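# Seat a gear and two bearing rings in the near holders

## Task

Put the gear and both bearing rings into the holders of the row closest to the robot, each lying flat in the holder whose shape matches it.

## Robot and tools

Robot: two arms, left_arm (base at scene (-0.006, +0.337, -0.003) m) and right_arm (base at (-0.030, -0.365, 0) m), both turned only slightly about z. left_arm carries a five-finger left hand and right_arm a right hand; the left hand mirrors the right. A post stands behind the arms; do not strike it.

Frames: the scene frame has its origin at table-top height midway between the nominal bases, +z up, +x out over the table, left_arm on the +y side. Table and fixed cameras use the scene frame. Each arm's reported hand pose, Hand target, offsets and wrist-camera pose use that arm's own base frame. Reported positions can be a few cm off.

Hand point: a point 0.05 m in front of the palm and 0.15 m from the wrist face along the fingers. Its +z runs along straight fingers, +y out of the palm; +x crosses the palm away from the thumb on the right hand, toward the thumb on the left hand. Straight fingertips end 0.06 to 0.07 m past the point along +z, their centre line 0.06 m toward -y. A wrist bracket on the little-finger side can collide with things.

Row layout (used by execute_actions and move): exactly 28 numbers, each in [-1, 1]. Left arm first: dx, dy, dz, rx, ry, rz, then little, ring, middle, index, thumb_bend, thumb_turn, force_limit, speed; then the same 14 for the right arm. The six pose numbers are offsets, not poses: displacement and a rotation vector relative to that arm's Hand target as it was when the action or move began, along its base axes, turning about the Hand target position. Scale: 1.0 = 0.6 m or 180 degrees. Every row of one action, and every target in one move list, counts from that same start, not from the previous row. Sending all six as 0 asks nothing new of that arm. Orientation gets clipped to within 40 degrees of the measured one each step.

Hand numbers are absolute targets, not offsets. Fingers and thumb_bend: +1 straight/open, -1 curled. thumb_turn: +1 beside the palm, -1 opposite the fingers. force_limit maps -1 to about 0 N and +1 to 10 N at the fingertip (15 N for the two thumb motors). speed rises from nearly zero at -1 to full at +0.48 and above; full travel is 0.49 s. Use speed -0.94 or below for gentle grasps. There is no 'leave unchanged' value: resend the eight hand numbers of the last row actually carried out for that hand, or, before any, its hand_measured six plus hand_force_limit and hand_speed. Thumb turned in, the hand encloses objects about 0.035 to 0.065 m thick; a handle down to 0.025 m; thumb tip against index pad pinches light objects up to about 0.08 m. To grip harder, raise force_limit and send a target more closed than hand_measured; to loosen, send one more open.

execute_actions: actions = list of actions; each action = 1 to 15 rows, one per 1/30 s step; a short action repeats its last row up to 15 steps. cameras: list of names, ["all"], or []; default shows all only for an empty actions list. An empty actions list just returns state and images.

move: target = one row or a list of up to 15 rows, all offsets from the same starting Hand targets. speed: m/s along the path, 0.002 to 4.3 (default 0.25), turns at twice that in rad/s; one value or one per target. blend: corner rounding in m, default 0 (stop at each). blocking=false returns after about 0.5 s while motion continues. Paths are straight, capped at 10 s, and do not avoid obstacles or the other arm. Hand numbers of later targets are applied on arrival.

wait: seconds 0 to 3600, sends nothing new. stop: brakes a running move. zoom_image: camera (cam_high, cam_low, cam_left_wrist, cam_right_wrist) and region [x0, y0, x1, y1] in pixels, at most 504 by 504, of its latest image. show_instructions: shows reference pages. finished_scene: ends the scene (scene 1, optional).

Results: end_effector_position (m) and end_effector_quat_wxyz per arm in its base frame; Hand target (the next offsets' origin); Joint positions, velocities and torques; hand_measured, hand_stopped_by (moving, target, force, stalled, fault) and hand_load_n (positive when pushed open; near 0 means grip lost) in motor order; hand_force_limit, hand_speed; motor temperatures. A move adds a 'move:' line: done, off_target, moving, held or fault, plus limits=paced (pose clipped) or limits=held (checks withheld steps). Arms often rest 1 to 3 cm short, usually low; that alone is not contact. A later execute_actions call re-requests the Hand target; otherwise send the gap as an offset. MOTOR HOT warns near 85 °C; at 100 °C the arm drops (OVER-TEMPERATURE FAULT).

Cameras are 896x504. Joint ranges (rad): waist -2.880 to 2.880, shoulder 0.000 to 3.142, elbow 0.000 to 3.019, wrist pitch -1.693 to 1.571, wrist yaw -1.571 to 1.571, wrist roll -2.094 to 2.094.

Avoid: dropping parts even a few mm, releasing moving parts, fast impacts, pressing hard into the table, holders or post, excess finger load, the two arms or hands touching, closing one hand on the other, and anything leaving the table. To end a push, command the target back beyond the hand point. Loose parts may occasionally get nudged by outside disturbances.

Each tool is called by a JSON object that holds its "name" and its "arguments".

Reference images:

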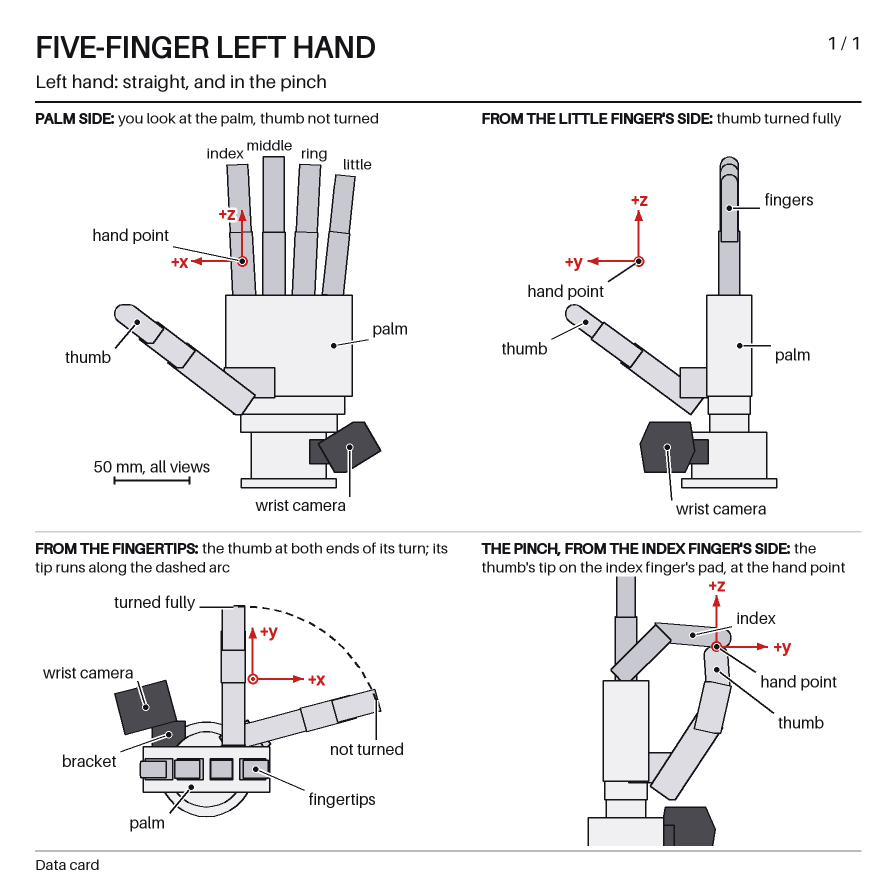

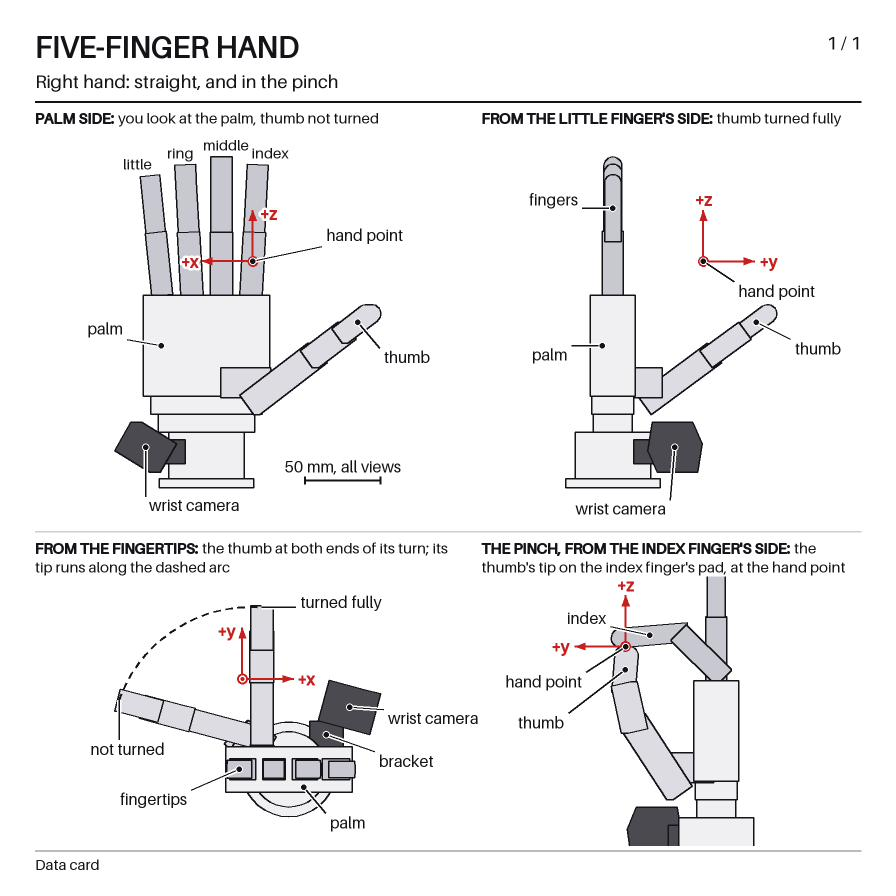

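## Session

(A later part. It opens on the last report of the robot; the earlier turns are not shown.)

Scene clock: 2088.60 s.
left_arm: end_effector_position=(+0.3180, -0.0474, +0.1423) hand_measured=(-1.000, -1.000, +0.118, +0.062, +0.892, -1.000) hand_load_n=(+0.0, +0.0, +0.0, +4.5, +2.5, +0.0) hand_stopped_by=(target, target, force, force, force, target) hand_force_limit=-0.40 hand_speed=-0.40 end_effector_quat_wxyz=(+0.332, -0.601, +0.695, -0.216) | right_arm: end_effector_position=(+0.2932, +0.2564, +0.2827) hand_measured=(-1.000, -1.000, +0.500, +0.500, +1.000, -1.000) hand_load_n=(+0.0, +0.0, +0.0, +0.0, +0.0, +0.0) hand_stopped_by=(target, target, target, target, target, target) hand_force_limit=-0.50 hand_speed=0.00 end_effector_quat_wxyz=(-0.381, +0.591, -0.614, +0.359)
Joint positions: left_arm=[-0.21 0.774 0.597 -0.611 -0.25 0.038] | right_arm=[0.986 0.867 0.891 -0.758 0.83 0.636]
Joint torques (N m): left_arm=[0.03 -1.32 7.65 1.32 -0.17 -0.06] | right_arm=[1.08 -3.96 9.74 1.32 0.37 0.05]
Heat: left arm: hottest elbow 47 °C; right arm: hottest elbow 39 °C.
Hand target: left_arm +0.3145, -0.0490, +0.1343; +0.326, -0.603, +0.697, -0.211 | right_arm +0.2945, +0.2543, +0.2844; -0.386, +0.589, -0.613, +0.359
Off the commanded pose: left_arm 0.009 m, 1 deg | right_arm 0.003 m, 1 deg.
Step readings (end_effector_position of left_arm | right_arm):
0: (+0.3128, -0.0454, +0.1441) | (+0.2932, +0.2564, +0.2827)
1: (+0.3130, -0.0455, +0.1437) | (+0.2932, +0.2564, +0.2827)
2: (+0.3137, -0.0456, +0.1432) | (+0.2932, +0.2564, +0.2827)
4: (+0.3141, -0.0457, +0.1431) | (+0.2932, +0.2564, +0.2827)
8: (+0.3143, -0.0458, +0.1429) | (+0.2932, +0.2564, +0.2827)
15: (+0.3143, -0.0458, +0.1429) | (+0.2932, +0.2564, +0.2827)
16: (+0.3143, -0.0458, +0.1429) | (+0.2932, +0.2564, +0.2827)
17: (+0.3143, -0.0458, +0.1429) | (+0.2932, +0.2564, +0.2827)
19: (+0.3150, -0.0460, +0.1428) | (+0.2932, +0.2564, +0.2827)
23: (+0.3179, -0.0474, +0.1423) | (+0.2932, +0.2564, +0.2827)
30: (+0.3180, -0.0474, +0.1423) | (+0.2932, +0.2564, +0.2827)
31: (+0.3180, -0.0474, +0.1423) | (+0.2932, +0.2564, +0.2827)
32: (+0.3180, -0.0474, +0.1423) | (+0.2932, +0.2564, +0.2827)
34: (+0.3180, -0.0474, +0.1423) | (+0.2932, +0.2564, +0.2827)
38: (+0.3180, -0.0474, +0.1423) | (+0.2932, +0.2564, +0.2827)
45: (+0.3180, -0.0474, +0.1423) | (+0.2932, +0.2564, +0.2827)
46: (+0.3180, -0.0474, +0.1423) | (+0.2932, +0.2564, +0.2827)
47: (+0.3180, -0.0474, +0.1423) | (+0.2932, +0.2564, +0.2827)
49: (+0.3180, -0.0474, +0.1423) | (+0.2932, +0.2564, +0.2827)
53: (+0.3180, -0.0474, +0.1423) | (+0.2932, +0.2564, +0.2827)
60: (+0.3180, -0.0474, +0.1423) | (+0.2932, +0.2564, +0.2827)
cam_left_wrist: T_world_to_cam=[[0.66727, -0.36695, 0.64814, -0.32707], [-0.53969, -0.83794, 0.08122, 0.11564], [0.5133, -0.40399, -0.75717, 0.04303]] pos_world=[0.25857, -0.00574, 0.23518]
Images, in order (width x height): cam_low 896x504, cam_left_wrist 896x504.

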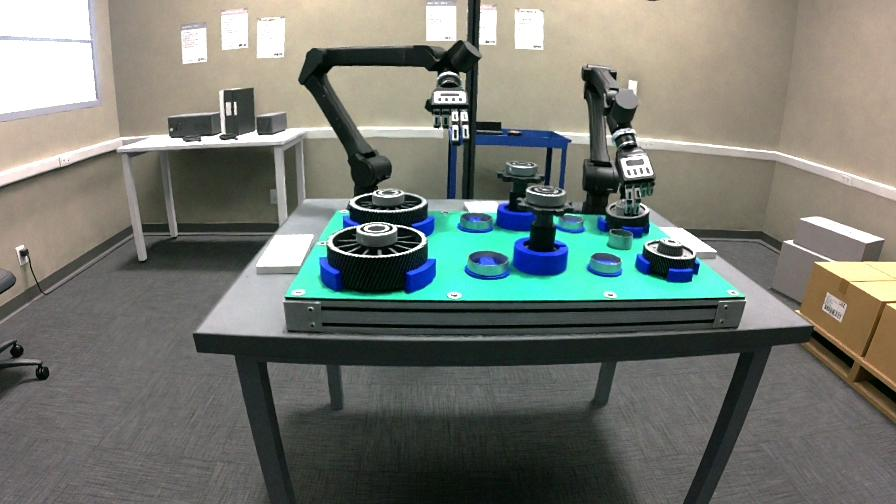

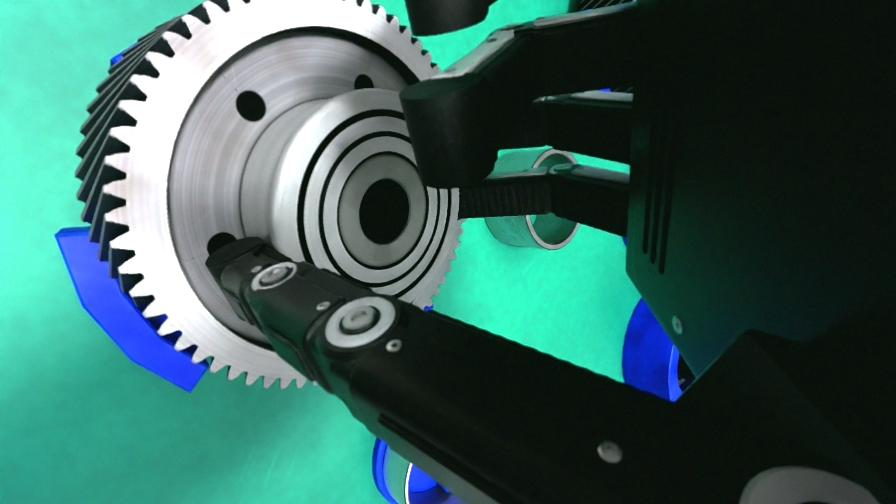

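{"name": "execute_actions", "arguments": {"actions": [[[-0.002,0.003,0.0,0,0,0,-1,-1,-0.25,-0.2,0.5,-1,0.2,-0.3,0,0,0,0,0,0,-1,-1,0.5,0.5,1.0,-1,-0.5,0]],[[0,0,0.0,0,0,0,-1,-1,-0.3,-0.25,0.5,-1,1.0,-0.3,0,0,0,0,0,0,-1,-1,0.5,0.5,1.0,-1,-0.5,0]],[[0,0,0.0,0,0,0,-1,-1,-0.3,-0.25,0.45,-1,1.0,-0.3,0,0,0,0,0,0,-1,-1,0.5,0.5,1.0,-1,-0.5,0]]], "cameras": ["cam_left_wrist","cam_low"]}}

{"name": "zoom_image", "arguments": {"camera": "cam_low", "region": [590, 170, 670, 245]}}

Scene clock: 2092.63 s.
left_arm: end_effector_position=(+0.3199, -0.0483, +0.1426) hand_measured=(-1.000, -1.000, +0.060, +0.020, +0.896, -1.000) hand_load_n=(+0.0, +0.0, +10.5, +11.5, +15.5, +0.0) hand_stopped_by=(target, target, force, force, force, target) hand_force_limit=1.00 hand_speed=-0.30 end_effector_quat_wxyz=(+0.333, -0.600, +0.694, -0.219) | right_arm: end_effector_position=(+0.2932, +0.2564, +0.2827) hand_measured=(-1.000, -1.000, +0.500, +0.500, +1.000, -1.000) hand_load_n=(+0.0, +0.0, +0.0, +0.0, -0.5, +0.0) hand_stopped_by=(target, target, target, target, target, target) hand_force_limit=-0.50 hand_speed=0.00 end_effector_quat_wxyz=(-0.381, +0.591, -0.614, +0.359)
Joint positions: left_arm=[-0.21 0.776 0.596 -0.601 -0.248 0.038] | right_arm=[0.986 0.867 0.891 -0.758 0.83 0.636]
Joint torques (N m): left_arm=[1.61 -2.73 7.46 0.75 -0.02 -0.08] | right_arm=[0.79 -4.25 9.63 1.5 0.37 0.09]
Heat: left arm: hottest elbow 46 °C; right arm: hottest elbow 39 °C.
Hand target: left_arm +0.3132, -0.0472, +0.1343; +0.325, -0.603, +0.697, -0.211 | right_arm +0.2945, +0.2543, +0.2844; -0.386, +0.589, -0.613, +0.359
Off the commanded pose: left_arm 0.011 m, 1 deg | right_arm 0.003 m, 1 deg.
Step readings (end_effector_position of left_arm | right_arm):
0: (+0.3180, -0.0474, +0.1423) | (+0.2932, +0.2564, +0.2827)
1: (+0.3179, -0.0476, +0.1423) | (+0.2932, +0.2564, +0.2827)
2: (+0.3179, -0.0477, +0.1423) | (+0.2932, +0.2564, +0.2827)
4: (+0.3187, -0.0480, +0.1427) | (+0.2932, +0.2564, +0.2827)
8: (+0.3187, -0.0480, +0.1427) | (+0.2932, +0.2564, +0.2827)
15: (+0.3187, -0.0480, +0.1427) | (+0.2932, +0.2564, +0.2827)
16: (+0.3187, -0.0480, +0.1427) | (+0.2932, +0.2564, +0.2827)
17: (+0.3187, -0.0480, +0.1427) | (+0.2932, +0.2564, +0.2827)
19: (+0.3198, -0.0482, +0.1425) | (+0.2932, +0.2564, +0.2827)
23: (+0.3199, -0.0483, +0.1426) | (+0.2932, +0.2564, +0.2827)
30: (+0.3199, -0.0483, +0.1426) | (+0.2932, +0.2564, +0.2827)
31: (+0.3199, -0.0483, +0.1426) | (+0.2932, +0.2564, +0.2827)
32: (+0.3199, -0.0483, +0.1426) | (+0.2932, +0.2564, +0.2827)
34: (+0.3199, -0.0483, +0.1426) | (+0.2932, +0.2564, +0.2827)
38: (+0.3199, -0.0483, +0.1426) | (+0.2932, +0.2564, +0.2827)
45: (+0.3199, -0.0483, +0.1426) | (+0.2932, +0.2564, +0.2827)
cam_left_wrist: T_world_to_cam=[[0.66265, -0.36573, 0.65356, -0.32812], [-0.54113, -0.8371, 0.08022, 0.1166], [0.51775, -0.40682, -0.75262, 0.03973]] pos_world=[0.25995, -0.00624, 0.23499]
Images, in order (width x height): cam_low 896x504, cam_left_wrist 896x504.

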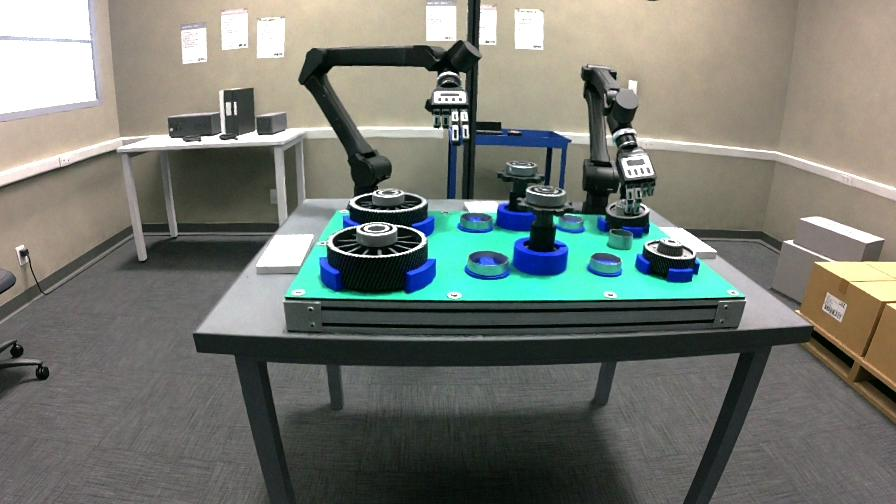

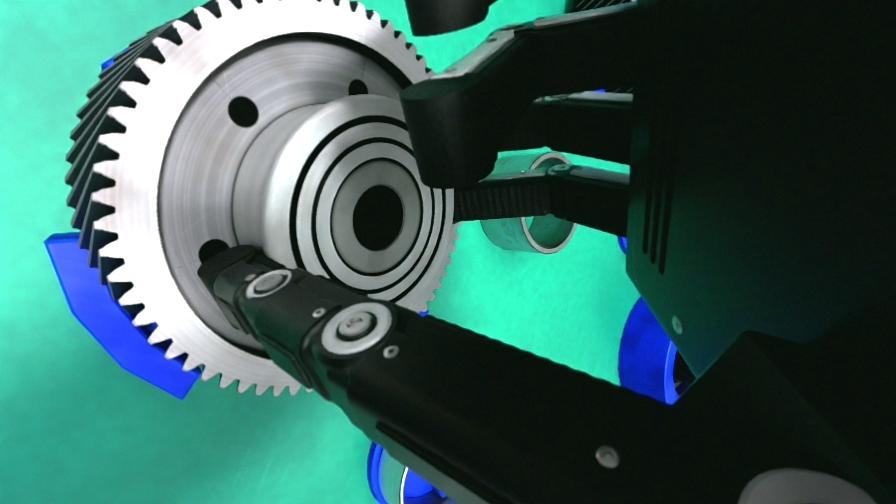

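Scaled by 6.300.

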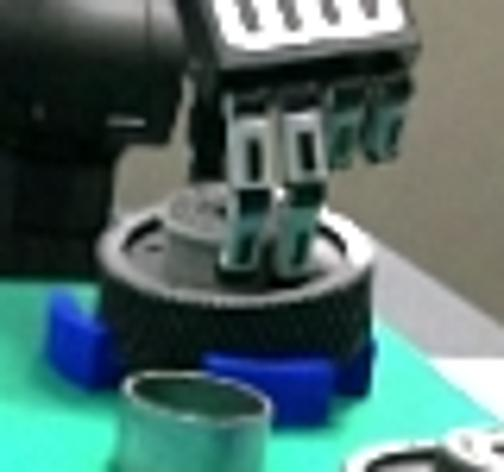

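{"name": "move", "arguments": {"target": [[0.004,0,0.028,-0.0018,-0.0102,0,-1,-1,-0.3,-0.25,0.45,-1,1.0,-0.3,0,0,0,0,0,0,-1,-1,0.5,0.5,1.0,-1,-0.5,0]], "speed": 0.03, "cameras": ["cam_left_wrist","cam_low"]}}

{"name": "zoom_image", "arguments": {"camera": "cam_low", "region": [590, 170, 670, 245]}}

Scene clock: 2098.70 s.
left_arm: end_effector_position=(+0.3198, -0.0483, +0.1433) hand_measured=(-1.000, -1.000, +0.062, +0.020, +0.896, -1.000) hand_load_n=(+0.0, +0.0, +12.0, +13.0, +14.0, +0.0) hand_stopped_by=(target, target, force, force, force, target) hand_force_limit=1.00 hand_speed=-0.30 end_effector_quat_wxyz=(+0.334, -0.600, +0.693, -0.220) | right_arm: end_effector_position=(+0.2932, +0.2564, +0.2827) hand_measured=(-1.000, -1.000, +0.500, +0.500, +1.000, -1.000) hand_load_n=(+0.0, +0.0, +0.0, +0.0, +0.0, +0.0) hand_stopped_by=(target, target, target, target, target, target) hand_force_limit=-0.50 hand_speed=0.00 end_effector_quat_wxyz=(-0.381, +0.591, -0.614, +0.359)
Joint positions: left_arm=[-0.21 0.773 0.596 -0.601 -0.248 0.038] | right_arm=[0.986 0.867 0.891 -0.758 0.83 0.636]
Joint torques (N m): left_arm=[1.79 -5.36 9.05 0.49 -0.07 -0.02] | right_arm=[0.38 -4.19 9.7 1.24 0.33 0.04]
Heat: left arm: hottest elbow 46 °C; right arm: hottest elbow 39 °C.
Hand target: left_arm +0.3156, -0.0472, +0.1510; +0.335, -0.600, +0.691, -0.223 | right_arm +0.2945, +0.2543, +0.2844; -0.386, +0.589, -0.613, +0.359
Off the commanded pose: left_arm 0.009 m, 0 deg | right_arm 0.003 m, 1 deg.
move: done
cam_left_wrist: T_world_to_cam=[[0.6612, -0.3654, 0.65521, -0.32829], [-0.54134, -0.83704, 0.07948, 0.11676], [0.51939, -0.40724, -0.75126, 0.03951]] pos_world=[0.25975, -0.00614, 0.2355]
Images, in order (width x height): cam_low 896x504, cam_left_wrist 896x504.

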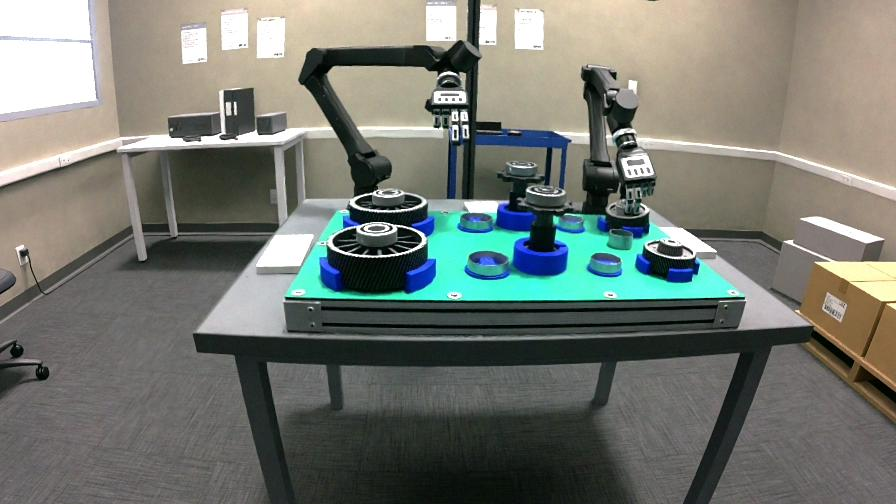

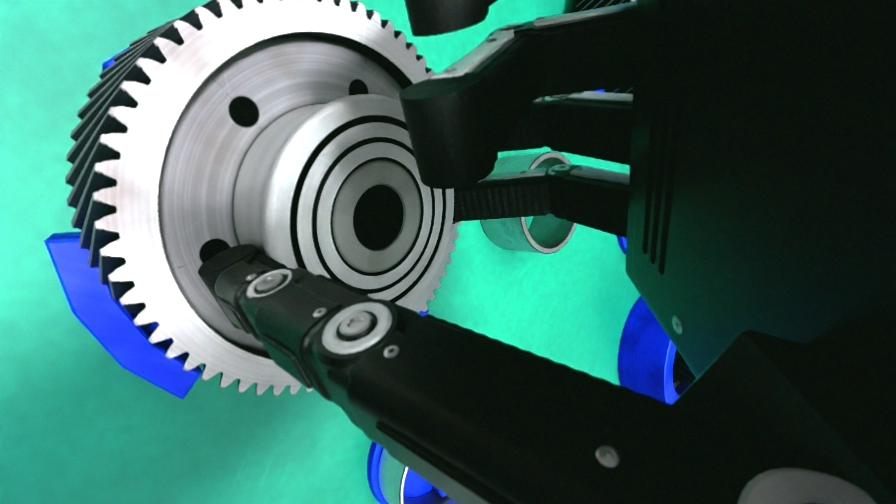

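Scaled by 6.300.

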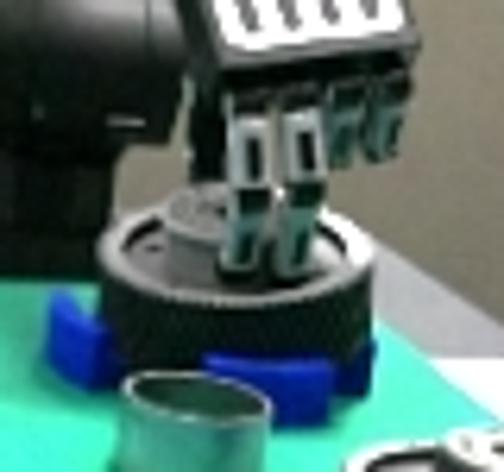

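{"name": "move", "arguments": {"target": [[0.002,0,0.0167,-0.0018,-0.0102,0,-1,-1,-0.3,-0.25,0.45,-1,1.0,-0.3,0,0,0,0,0,0,-1,-1,0.5,0.5,1.0,-1,-0.5,0]], "speed": 0.03, "cameras": []}}

{"name": "move", "arguments": {"target": [[0.001,0,0.0133,-0.0018,-0.0102,0,-1,-1,-0.3,-0.25,0.45,-1,1.0,-0.3,0,0,0,0,0,0,-1,-1,0.5,0.5,1.0,-1,-0.5,0]], "speed": 0.03, "cameras": ["cam_left_wrist","cam_low"]}}

{"name": "zoom_image", "arguments": {"camera": "cam_low", "region": [590, 170, 670, 245]}}

Scene clock: 2101.50 s.
left_arm: end_effector_position=(+0.3198, -0.0482, +0.1449) hand_measured=(-1.000, -1.000, +0.062, +0.020, +0.896, -1.000) hand_load_n=(+0.0, +0.0, +13.5, +15.5, +13.0, +0.5) hand_stopped_by=(target, target, force, force, force, target) hand_force_limit=1.00 hand_speed=-0.30 end_effector_quat_wxyz=(+0.335, -0.600, +0.692, -0.222) | right_arm: end_effector_position=(+0.2932, +0.2564, +0.2827) hand_measured=(-1.000, -1.000, +0.500, +0.500, +1.000, -1.000) hand_load_n=(+0.0, +0.0, +0.0, +0.0, +0.0, +0.0) hand_stopped_by=(target, target, target, target, target, target) hand_force_limit=-0.50 hand_speed=0.00 end_effector_quat_wxyz=(-0.381, +0.591, -0.614, +0.359)
Joint positions: left_arm=[-0.21 0.768 0.596 -0.601 -0.248 0.038] | right_arm=[0.986 0.867 0.891 -0.758 0.83 0.636]
Joint torques (N m): left_arm=[0.85 -6.77 9.14 0.75 -0.08 -0.11] | right_arm=[0.44 -4.37 9.61 1.37 0.39 0.08]
Heat: left arm: hottest elbow 46 °C; right arm: hottest elbow 39 °C.
Hand target: left_arm +0.3168, -0.0472, +0.1610; +0.344, -0.597, +0.685, -0.234 | right_arm +0.2945, +0.2543, +0.2844; -0.386, +0.589, -0.613, +0.359
Off the commanded pose: left_arm 0.016 m, 2 deg | right_arm 0.003 m, 1 deg.
move: off_target (left_arm)

Scene clock: 2102.37 s.
left_arm: end_effector_position=(+0.3187, -0.0477, +0.1484) hand_measured=(-1.000, -1.000, +0.062, +0.020, +0.896, -1.000) hand_load_n=(+0.0, +0.0, +14.0, +16.0, +13.5, +0.0) hand_stopped_by=(target, target, force, force, force, target) hand_force_limit=1.00 hand_speed=-0.30 end_effector_quat_wxyz=(+0.342, -0.598, +0.688, -0.229) | right_arm: end_effector_position=(+0.2932, +0.2564, +0.2827) hand_measured=(-1.000, -1.000, +0.500, +0.500, +1.000, -1.000) hand_load_n=(+0.0, +0.0, +0.0, +0.0, +0.0, +0.0) hand_stopped_by=(target, target, target, target, target, target) hand_force_limit=-0.50 hand_speed=0.00 end_effector_quat_wxyz=(-0.381, +0.591, -0.614, +0.359)
Joint positions: left_arm=[-0.21 0.745 0.587 -0.594 -0.249 0.038] | right_arm=[0.986 0.867 0.891 -0.758 0.83 0.636]
Joint torques (N m): left_arm=[1.08 -7.47 9.78 0.61 -0.09 0] | right_arm=[0.26 -4.54 9.63 1.47 0.38 0.06]
Heat: left arm: hottest elbow 46 °C; right arm: hottest elbow 39 °C.
Hand target: left_arm +0.3174, -0.0472, +0.1690; +0.354, -0.595, +0.679, -0.246 | right_arm +0.2945, +0.2543, +0.2844; -0.386, +0.589, -0.613, +0.359
Off the commanded pose: left_arm 0.021 m, 3 deg | right_arm 0.003 m, 1 deg.
move: off_target (left_arm)
cam_left_wrist: T_world_to_cam=[[0.64388, -0.3616, 0.67429, -0.32786], [-0.54236, -0.83732, 0.06887, 0.11798], [0.53969, -0.41005, -0.73525, 0.03522]] pos_world=[0.25608, -0.00532, 0.23885]
Images, in order (width x height): cam_low 896x504, cam_left_wrist 896x504.

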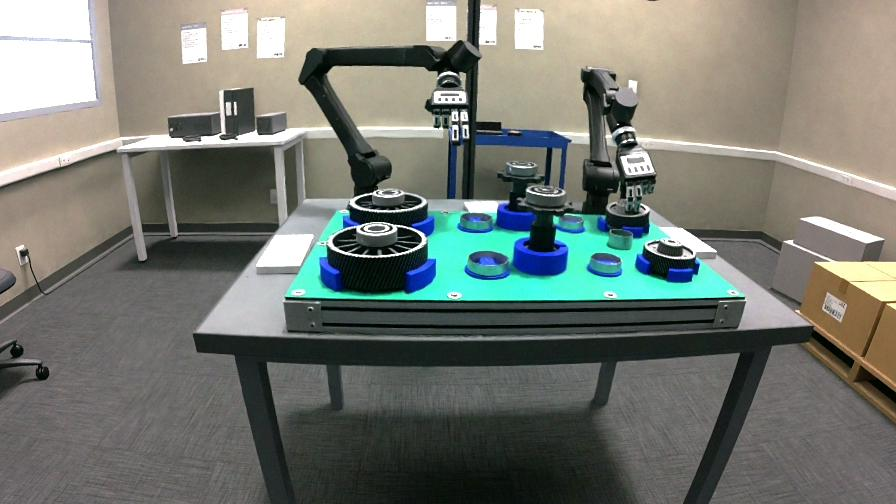

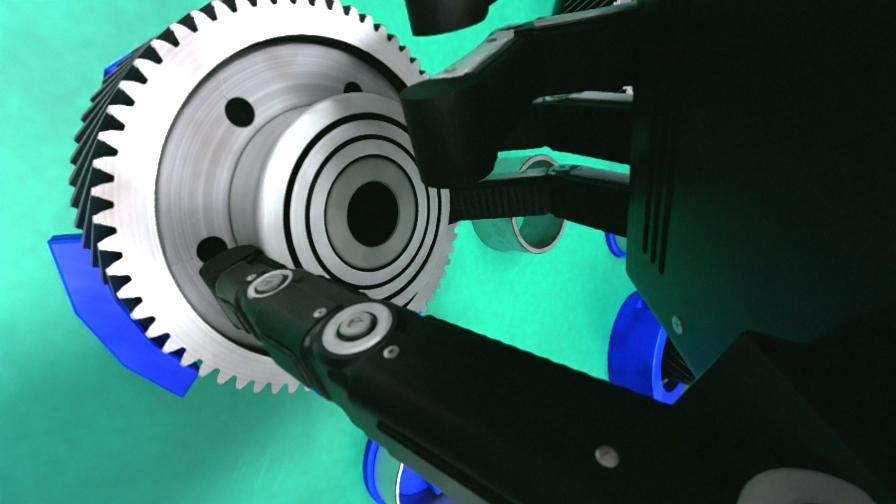

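Scaled by 6.300.

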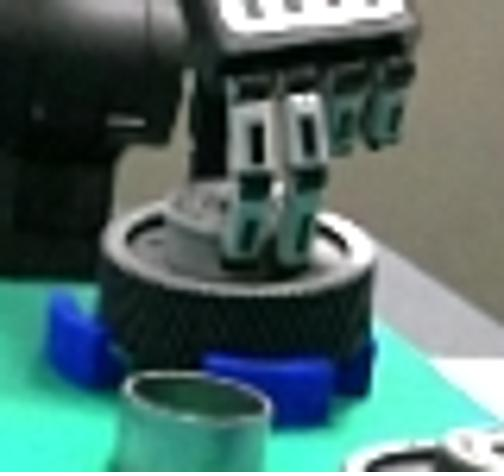

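{"name": "move", "arguments": {"target": [[0.0,0,0.0117,-0.0018,-0.0102,0,-1,-1,-0.3,-0.25,0.45,-1,1.0,-0.3,0,0,0,0,0,0,-1,-1,0.5,0.5,1.0,-1,-0.5,0]], "speed": 0.03, "cameras": ["cam_left_wrist","cam_low"]}}

{"name": "zoom_image", "arguments": {"camera": "cam_low", "region": [590, 170, 670, 245]}}

Scene clock: 2105.83 s.
left_arm: end_effector_position=(+0.3148, -0.0474, +0.1666) hand_measured=(-1.000, -1.000, +0.060, +0.020, +0.892, -1.000) hand_load_n=(+0.5, +0.0, +0.0, +0.0, +0.0, +0.0) hand_stopped_by=(target, target, force, force, force, target) hand_force_limit=1.00 hand_speed=-0.30 end_effector_quat_wxyz=(+0.359, -0.592, +0.675, -0.254) | right_arm: end_effector_position=(+0.2932, +0.2564, +0.2827) hand_measured=(-1.000, -1.000, +0.500, +0.500, +1.000, -1.000) hand_load_n=(+0.0, +0.0, +0.0, +0.0, +0.0, +0.0) hand_stopped_by=(target, target, target, target, target, target) hand_force_limit=-0.50 hand_speed=0.00 end_effector_quat_wxyz=(-0.381, +0.591, -0.614, +0.359)
Joint positions: left_arm=[-0.21 0.672 0.58 -0.594 -0.247 0.038] | right_arm=[0.986 0.867 0.891 -0.758 0.83 0.636]
Joint torques (N m): left_arm=[1.38 -2.78 10.1 1.2 -0.17 0.01] | right_arm=[0.44 -4.19 9.58 1.43 0.41 0.07]
Heat: left arm: hottest elbow 46 °C; right arm: hottest elbow 39 °C.
Hand target: left_arm +0.3174, -0.0472, +0.1761; +0.363, -0.591, +0.673, -0.257 | right_arm +0.2945, +0.2543, +0.2844; -0.386, +0.589, -0.613, +0.359
Off the commanded pose: left_arm 0.010 m, 1 deg | right_arm 0.003 m, 1 deg.
move: done
cam_left_wrist: T_world_to_cam=[[0.59783, -0.35202, 0.7202, -0.33019], [-0.54783, -0.8353, 0.04647, 0.12048], [0.58522, -0.42233, -0.69221, 0.02869]] pos_world=[0.24661, -0.00349, 0.25206]
Images, in order (width x height): cam_low 896x504, cam_left_wrist 896x504.

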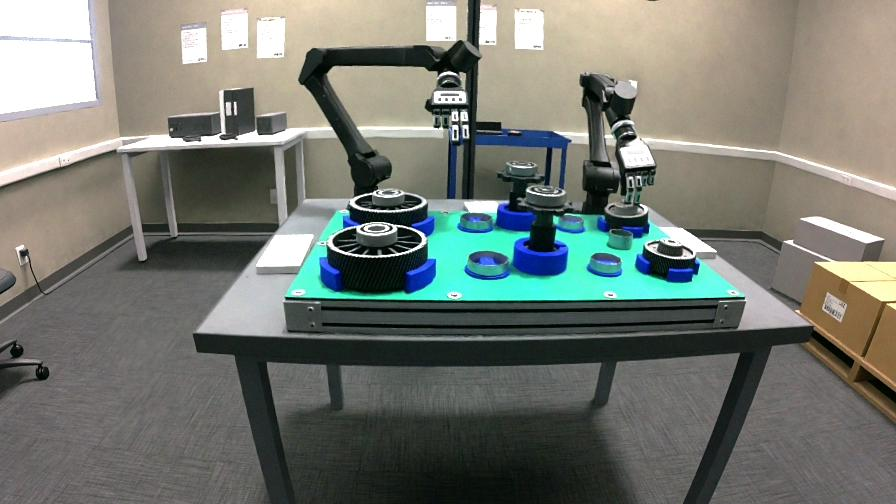

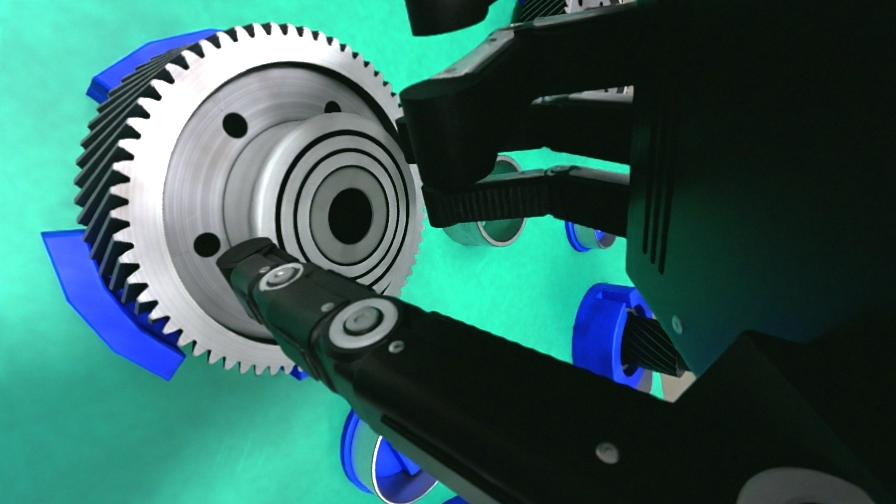

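Scaled by 6.300.

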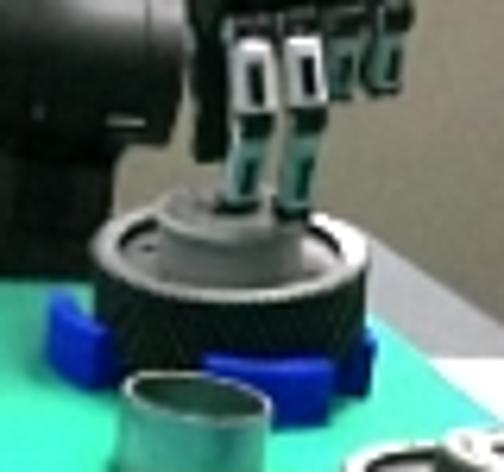

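{"name": "move", "arguments": {"target": [[-0.02,0.04,0.12,0,0,0,-1,-1,0.22,0.22,1.0,-1,0.3,-0.2,0,0,0,0,0,0,-1,-1,0.5,0.5,1.0,-1,-0.5,0]], "speed": 0.12, "cameras": ["cam_left_wrist","cam_low","cam_high"]}}

{"name": "zoom_image", "arguments": {"camera": "cam_low", "region": [590, 190, 660, 245]}}

{"name": "zoom_image", "arguments": {"camera": "cam_high", "region": [540, 205, 610, 275]}}

Scene clock: 2109.03 s.
left_arm: end_effector_position=(+0.2962, -0.0254, +0.2150) hand_measured=(-1.000, -1.000, +0.220, +0.220, +1.000, -1.000) hand_load_n=(+0.0, +0.0, +0.0, +0.0, +0.0, +0.0) hand_stopped_by=(target, target, target, target, target, target) hand_force_limit=0.30 hand_speed=-0.20 end_effector_quat_wxyz=(+0.345, -0.599, +0.681, -0.242) | right_arm: end_effector_position=(+0.2932, +0.2564, +0.2827) hand_measured=(-1.000, -1.000, +0.500, +0.500, +1.000, -1.000) hand_load_n=(+0.0, +0.0, +0.0, +0.0, +0.0, +0.0) hand_stopped_by=(target, target, target, target, target, target) hand_force_limit=-0.50 hand_speed=0.00 end_effector_quat_wxyz=(-0.381, +0.591, -0.614, +0.359)
Joint positions: left_arm=[-0.109 0.623 0.708 -0.798 -0.166 0.096] | right_arm=[0.986 0.867 0.891 -0.758 0.83 0.636]
Joint torques (N m): left_arm=[1.73 -1.85 13.27 1.14 -0.02 0.06] | right_arm=[1.2 -4.84 9.7 1.47 0.36 0.06]
Heat: left arm: hottest elbow 46 °C; right arm: hottest elbow 39 °C.
Hand target: left_arm +0.3055, -0.0232, +0.2482; +0.363, -0.591, +0.673, -0.257 | right_arm +0.2945, +0.2543, +0.2844; -0.386, +0.589, -0.613, +0.359
Off the commanded pose: left_arm 0.034 m, 3 deg | right_arm 0.003 m, 1 deg.
move: off_target (left_arm)
cam_left_wrist: T_world_to_cam=[[0.62775, -0.34881, 0.69589, -0.34974], [-0.54317, -0.83665, 0.07063, 0.11979], [0.55758, -0.42232, -0.71467, 0.0954]] pos_world=[0.23142, 0.01853, 0.3031]
Images, in order (width x height): cam_high 896x504, cam_low 896x504, cam_left_wrist 896x504.

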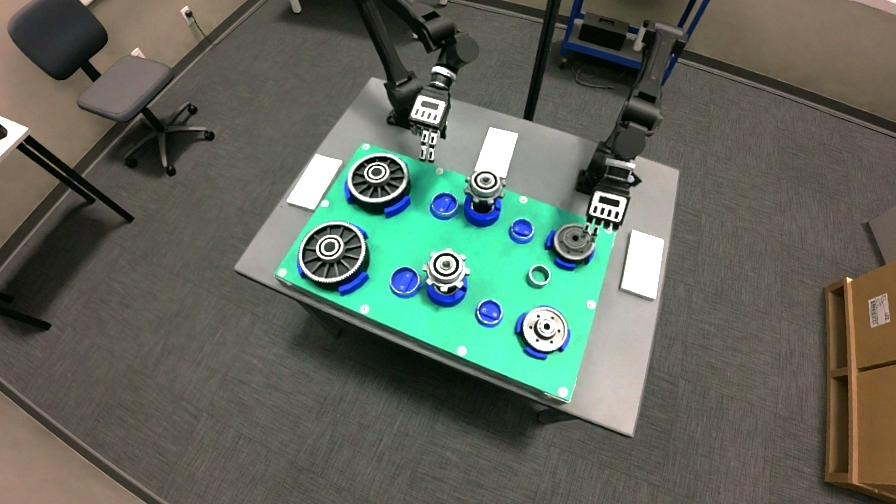

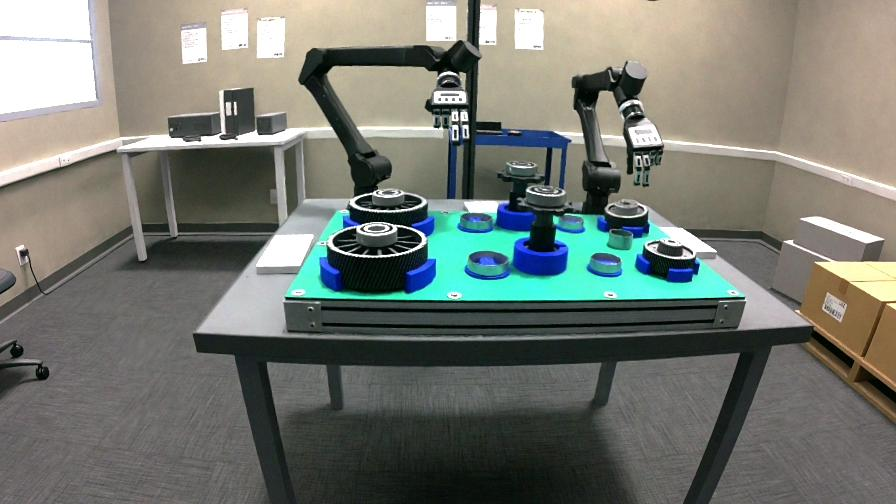

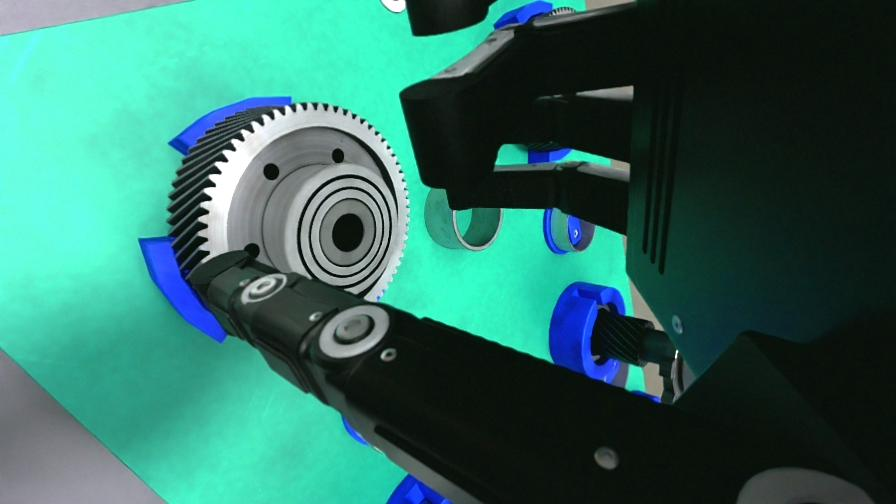

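Scaled by 7.200.

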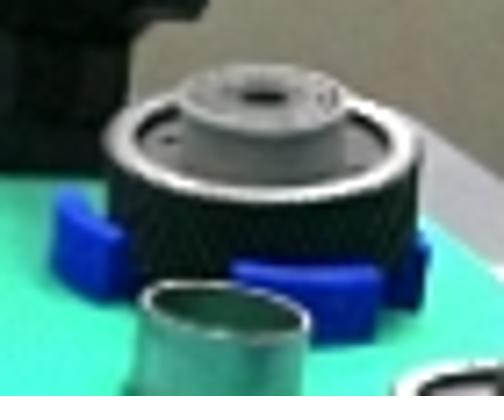

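Scaled by 7.200.

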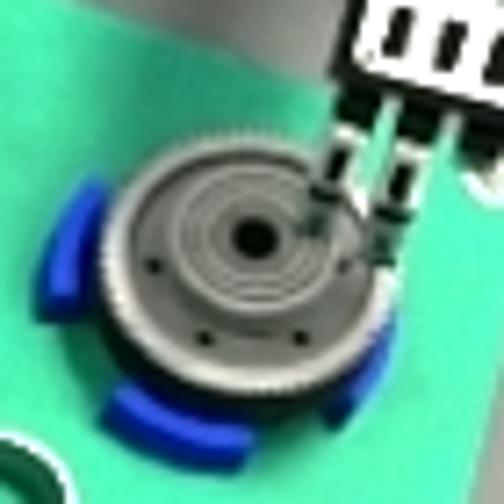

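{"name": "move", "arguments": {"target": [[0.0762,0.1883,0.07,-0.0551,0.2241,0.0272,-1,-1,0.2,0.2,1.0,1,0.3,0.2,0,0,0,0,0,0,-1,-1,0.5,0.5,1.0,-1,-0.5,0]], "speed": 0.15, "cameras": ["cam_left_wrist","cam_low","cam_high","cam_right_wrist"]}}

{"name": "zoom_image", "arguments": {"camera": "cam_left_wrist", "region": [300, 180, 500, 340]}}

{"name": "zoom_image", "arguments": {"camera": "cam_high", "region": [540, 205, 610, 275]}}

Scene clock: 2123.97 s.
left_arm: end_effector_position=(+0.3395, +0.0823, +0.2665) hand_measured=(-1.000, -1.000, +0.200, +0.200, +1.000, +1.000) hand_load_n=(+0.0, +0.0, +0.0, +0.0, +0.0, +0.0) hand_stopped_by=(target, target, target, target, target, target) hand_force_limit=0.30 hand_speed=0.20 end_effector_quat_wxyz=(-0.044, +0.704, -0.706, +0.066) | right_arm: end_effector_position=(+0.2932, +0.2564, +0.2827) hand_measured=(-1.000, -1.000, +0.500, +0.500, +1.000, -1.000) hand_load_n=(+0.0, +0.0, +0.0, +0.0, +0.0, +0.5) hand_stopped_by=(target, target, target, target, target, target) hand_force_limit=-0.50 hand_speed=0.00 end_effector_quat_wxyz=(-0.381, +0.591, -0.614, +0.359)
Joint positions: left_arm=[0.314 1.327 1.394 -1.499 0.078 0.311] | right_arm=[0.986 0.867 0.891 -0.758 0.83 0.636]
Joint torques (N m): left_arm=[2.02 -10.34 12.55 0.02 0.15 0.06] | right_arm=[0.91 -4.01 9.47 1.43 0.41 0.05]
Heat: left arm: hottest elbow 48 °C; right arm: hottest elbow 39 °C.
Hand target: left_arm +0.3511, +0.0897, +0.2901; -0.068, +0.700, -0.707, +0.078 | right_arm +0.2945, +0.2543, +0.2844; -0.386, +0.589, -0.613, +0.359
Off the commanded pose: left_arm 0.027 m, 3 deg | right_arm 0.003 m, 1 deg.
move: off_target (left_arm)
cam_left_wrist: T_world_to_cam=[[0.96885, -0.18951, 0.15945, -0.36105], [-0.24567, -0.8169, 0.52184, 0.00689], [0.03136, -0.54476, -0.83801, 0.37519]] pos_world=[0.33972, 0.14159, 0.36839]
cam_right_wrist: T_world_to_cam=[[-0.44581, -0.1816, -0.87652, 0.4237], [-0.55646, 0.82322, 0.11247, -0.08232], [0.70115, 0.53789, -0.46805, -0.10078]] pos_world=[0.21374, 0.19892, 0.33347]

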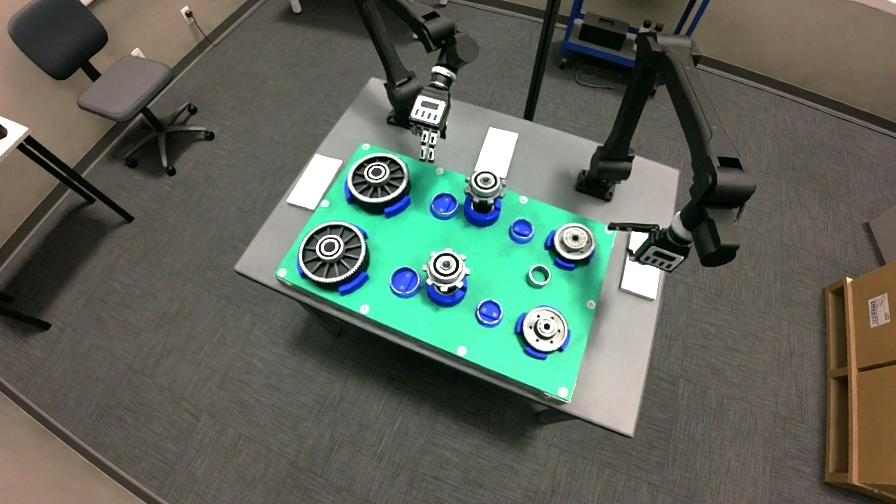

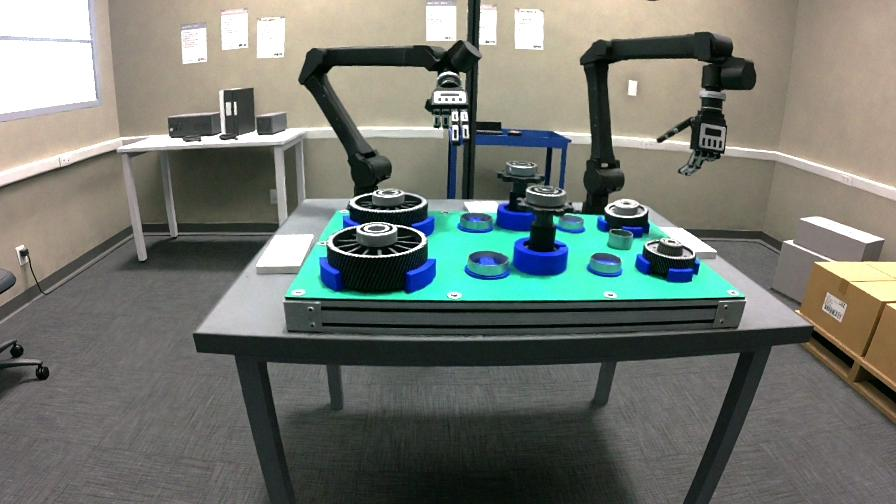

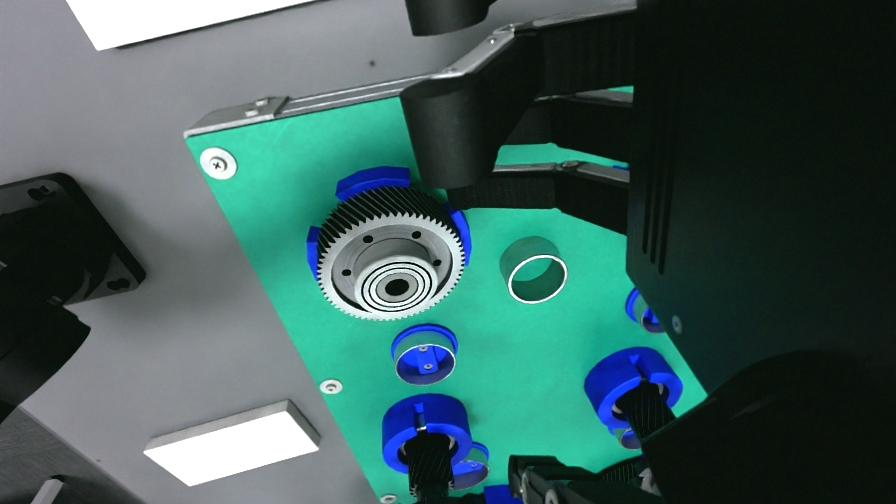

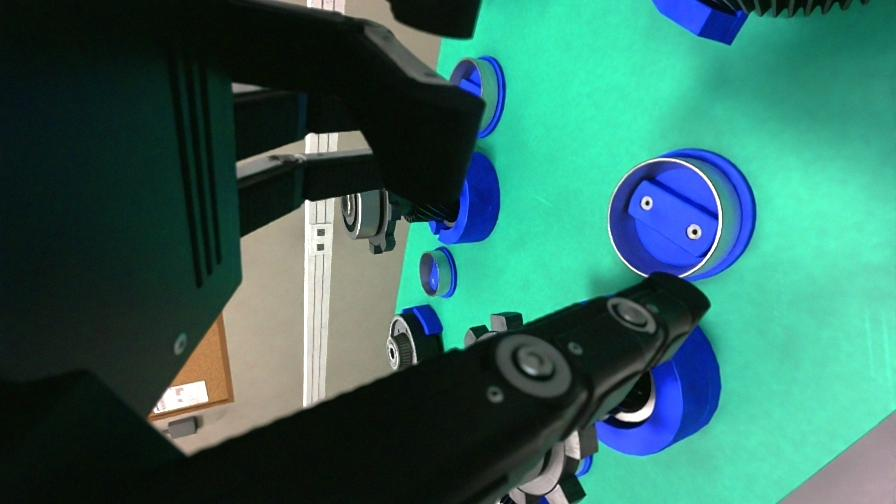

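Scaled by 2.520.

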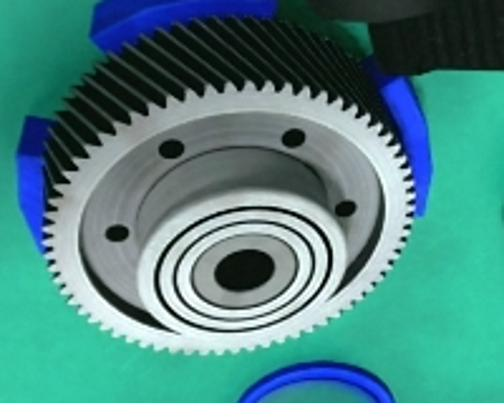

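Scaled by 7.200.

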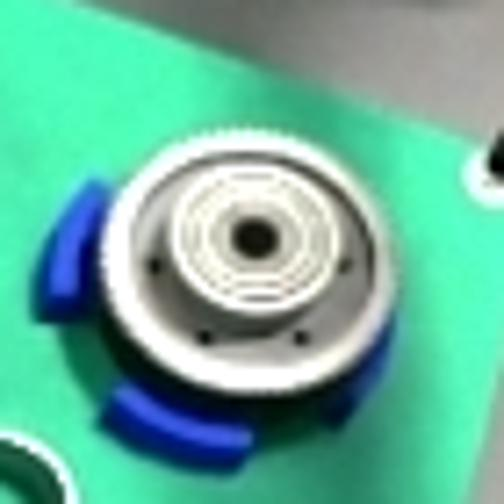

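{"name": "zoom_image", "arguments": {"camera": "cam_low", "region": [598, 194, 658, 240]}}

{"name": "zoom_image", "arguments": {"camera": "cam_low", "region": [632, 232, 706, 288]}}

{"name": "zoom_image", "arguments": {"camera": "cam_left_wrist", "region": [300, 150, 480, 330]}}

Scaled by 8.400.

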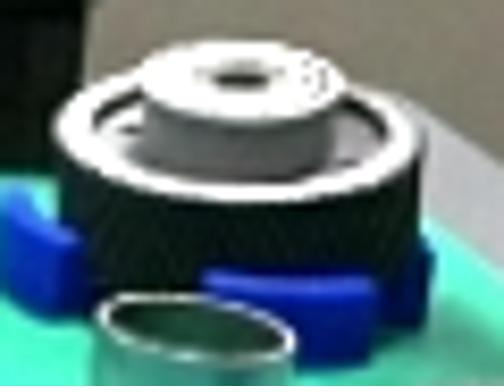

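Scaled by 6.811.

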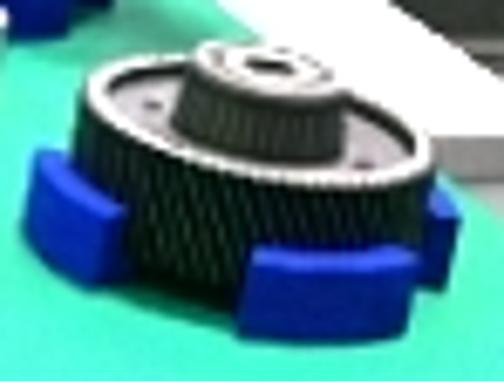

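Scaled by 2.800.

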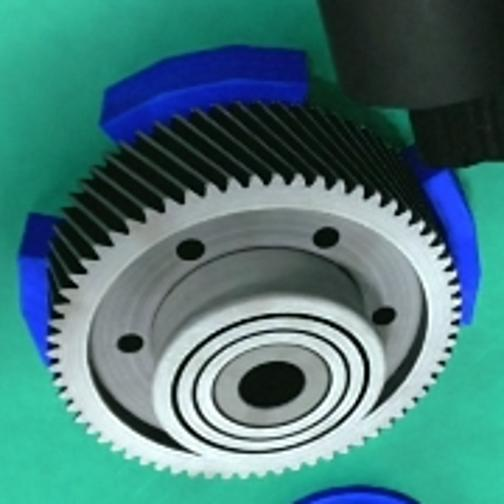

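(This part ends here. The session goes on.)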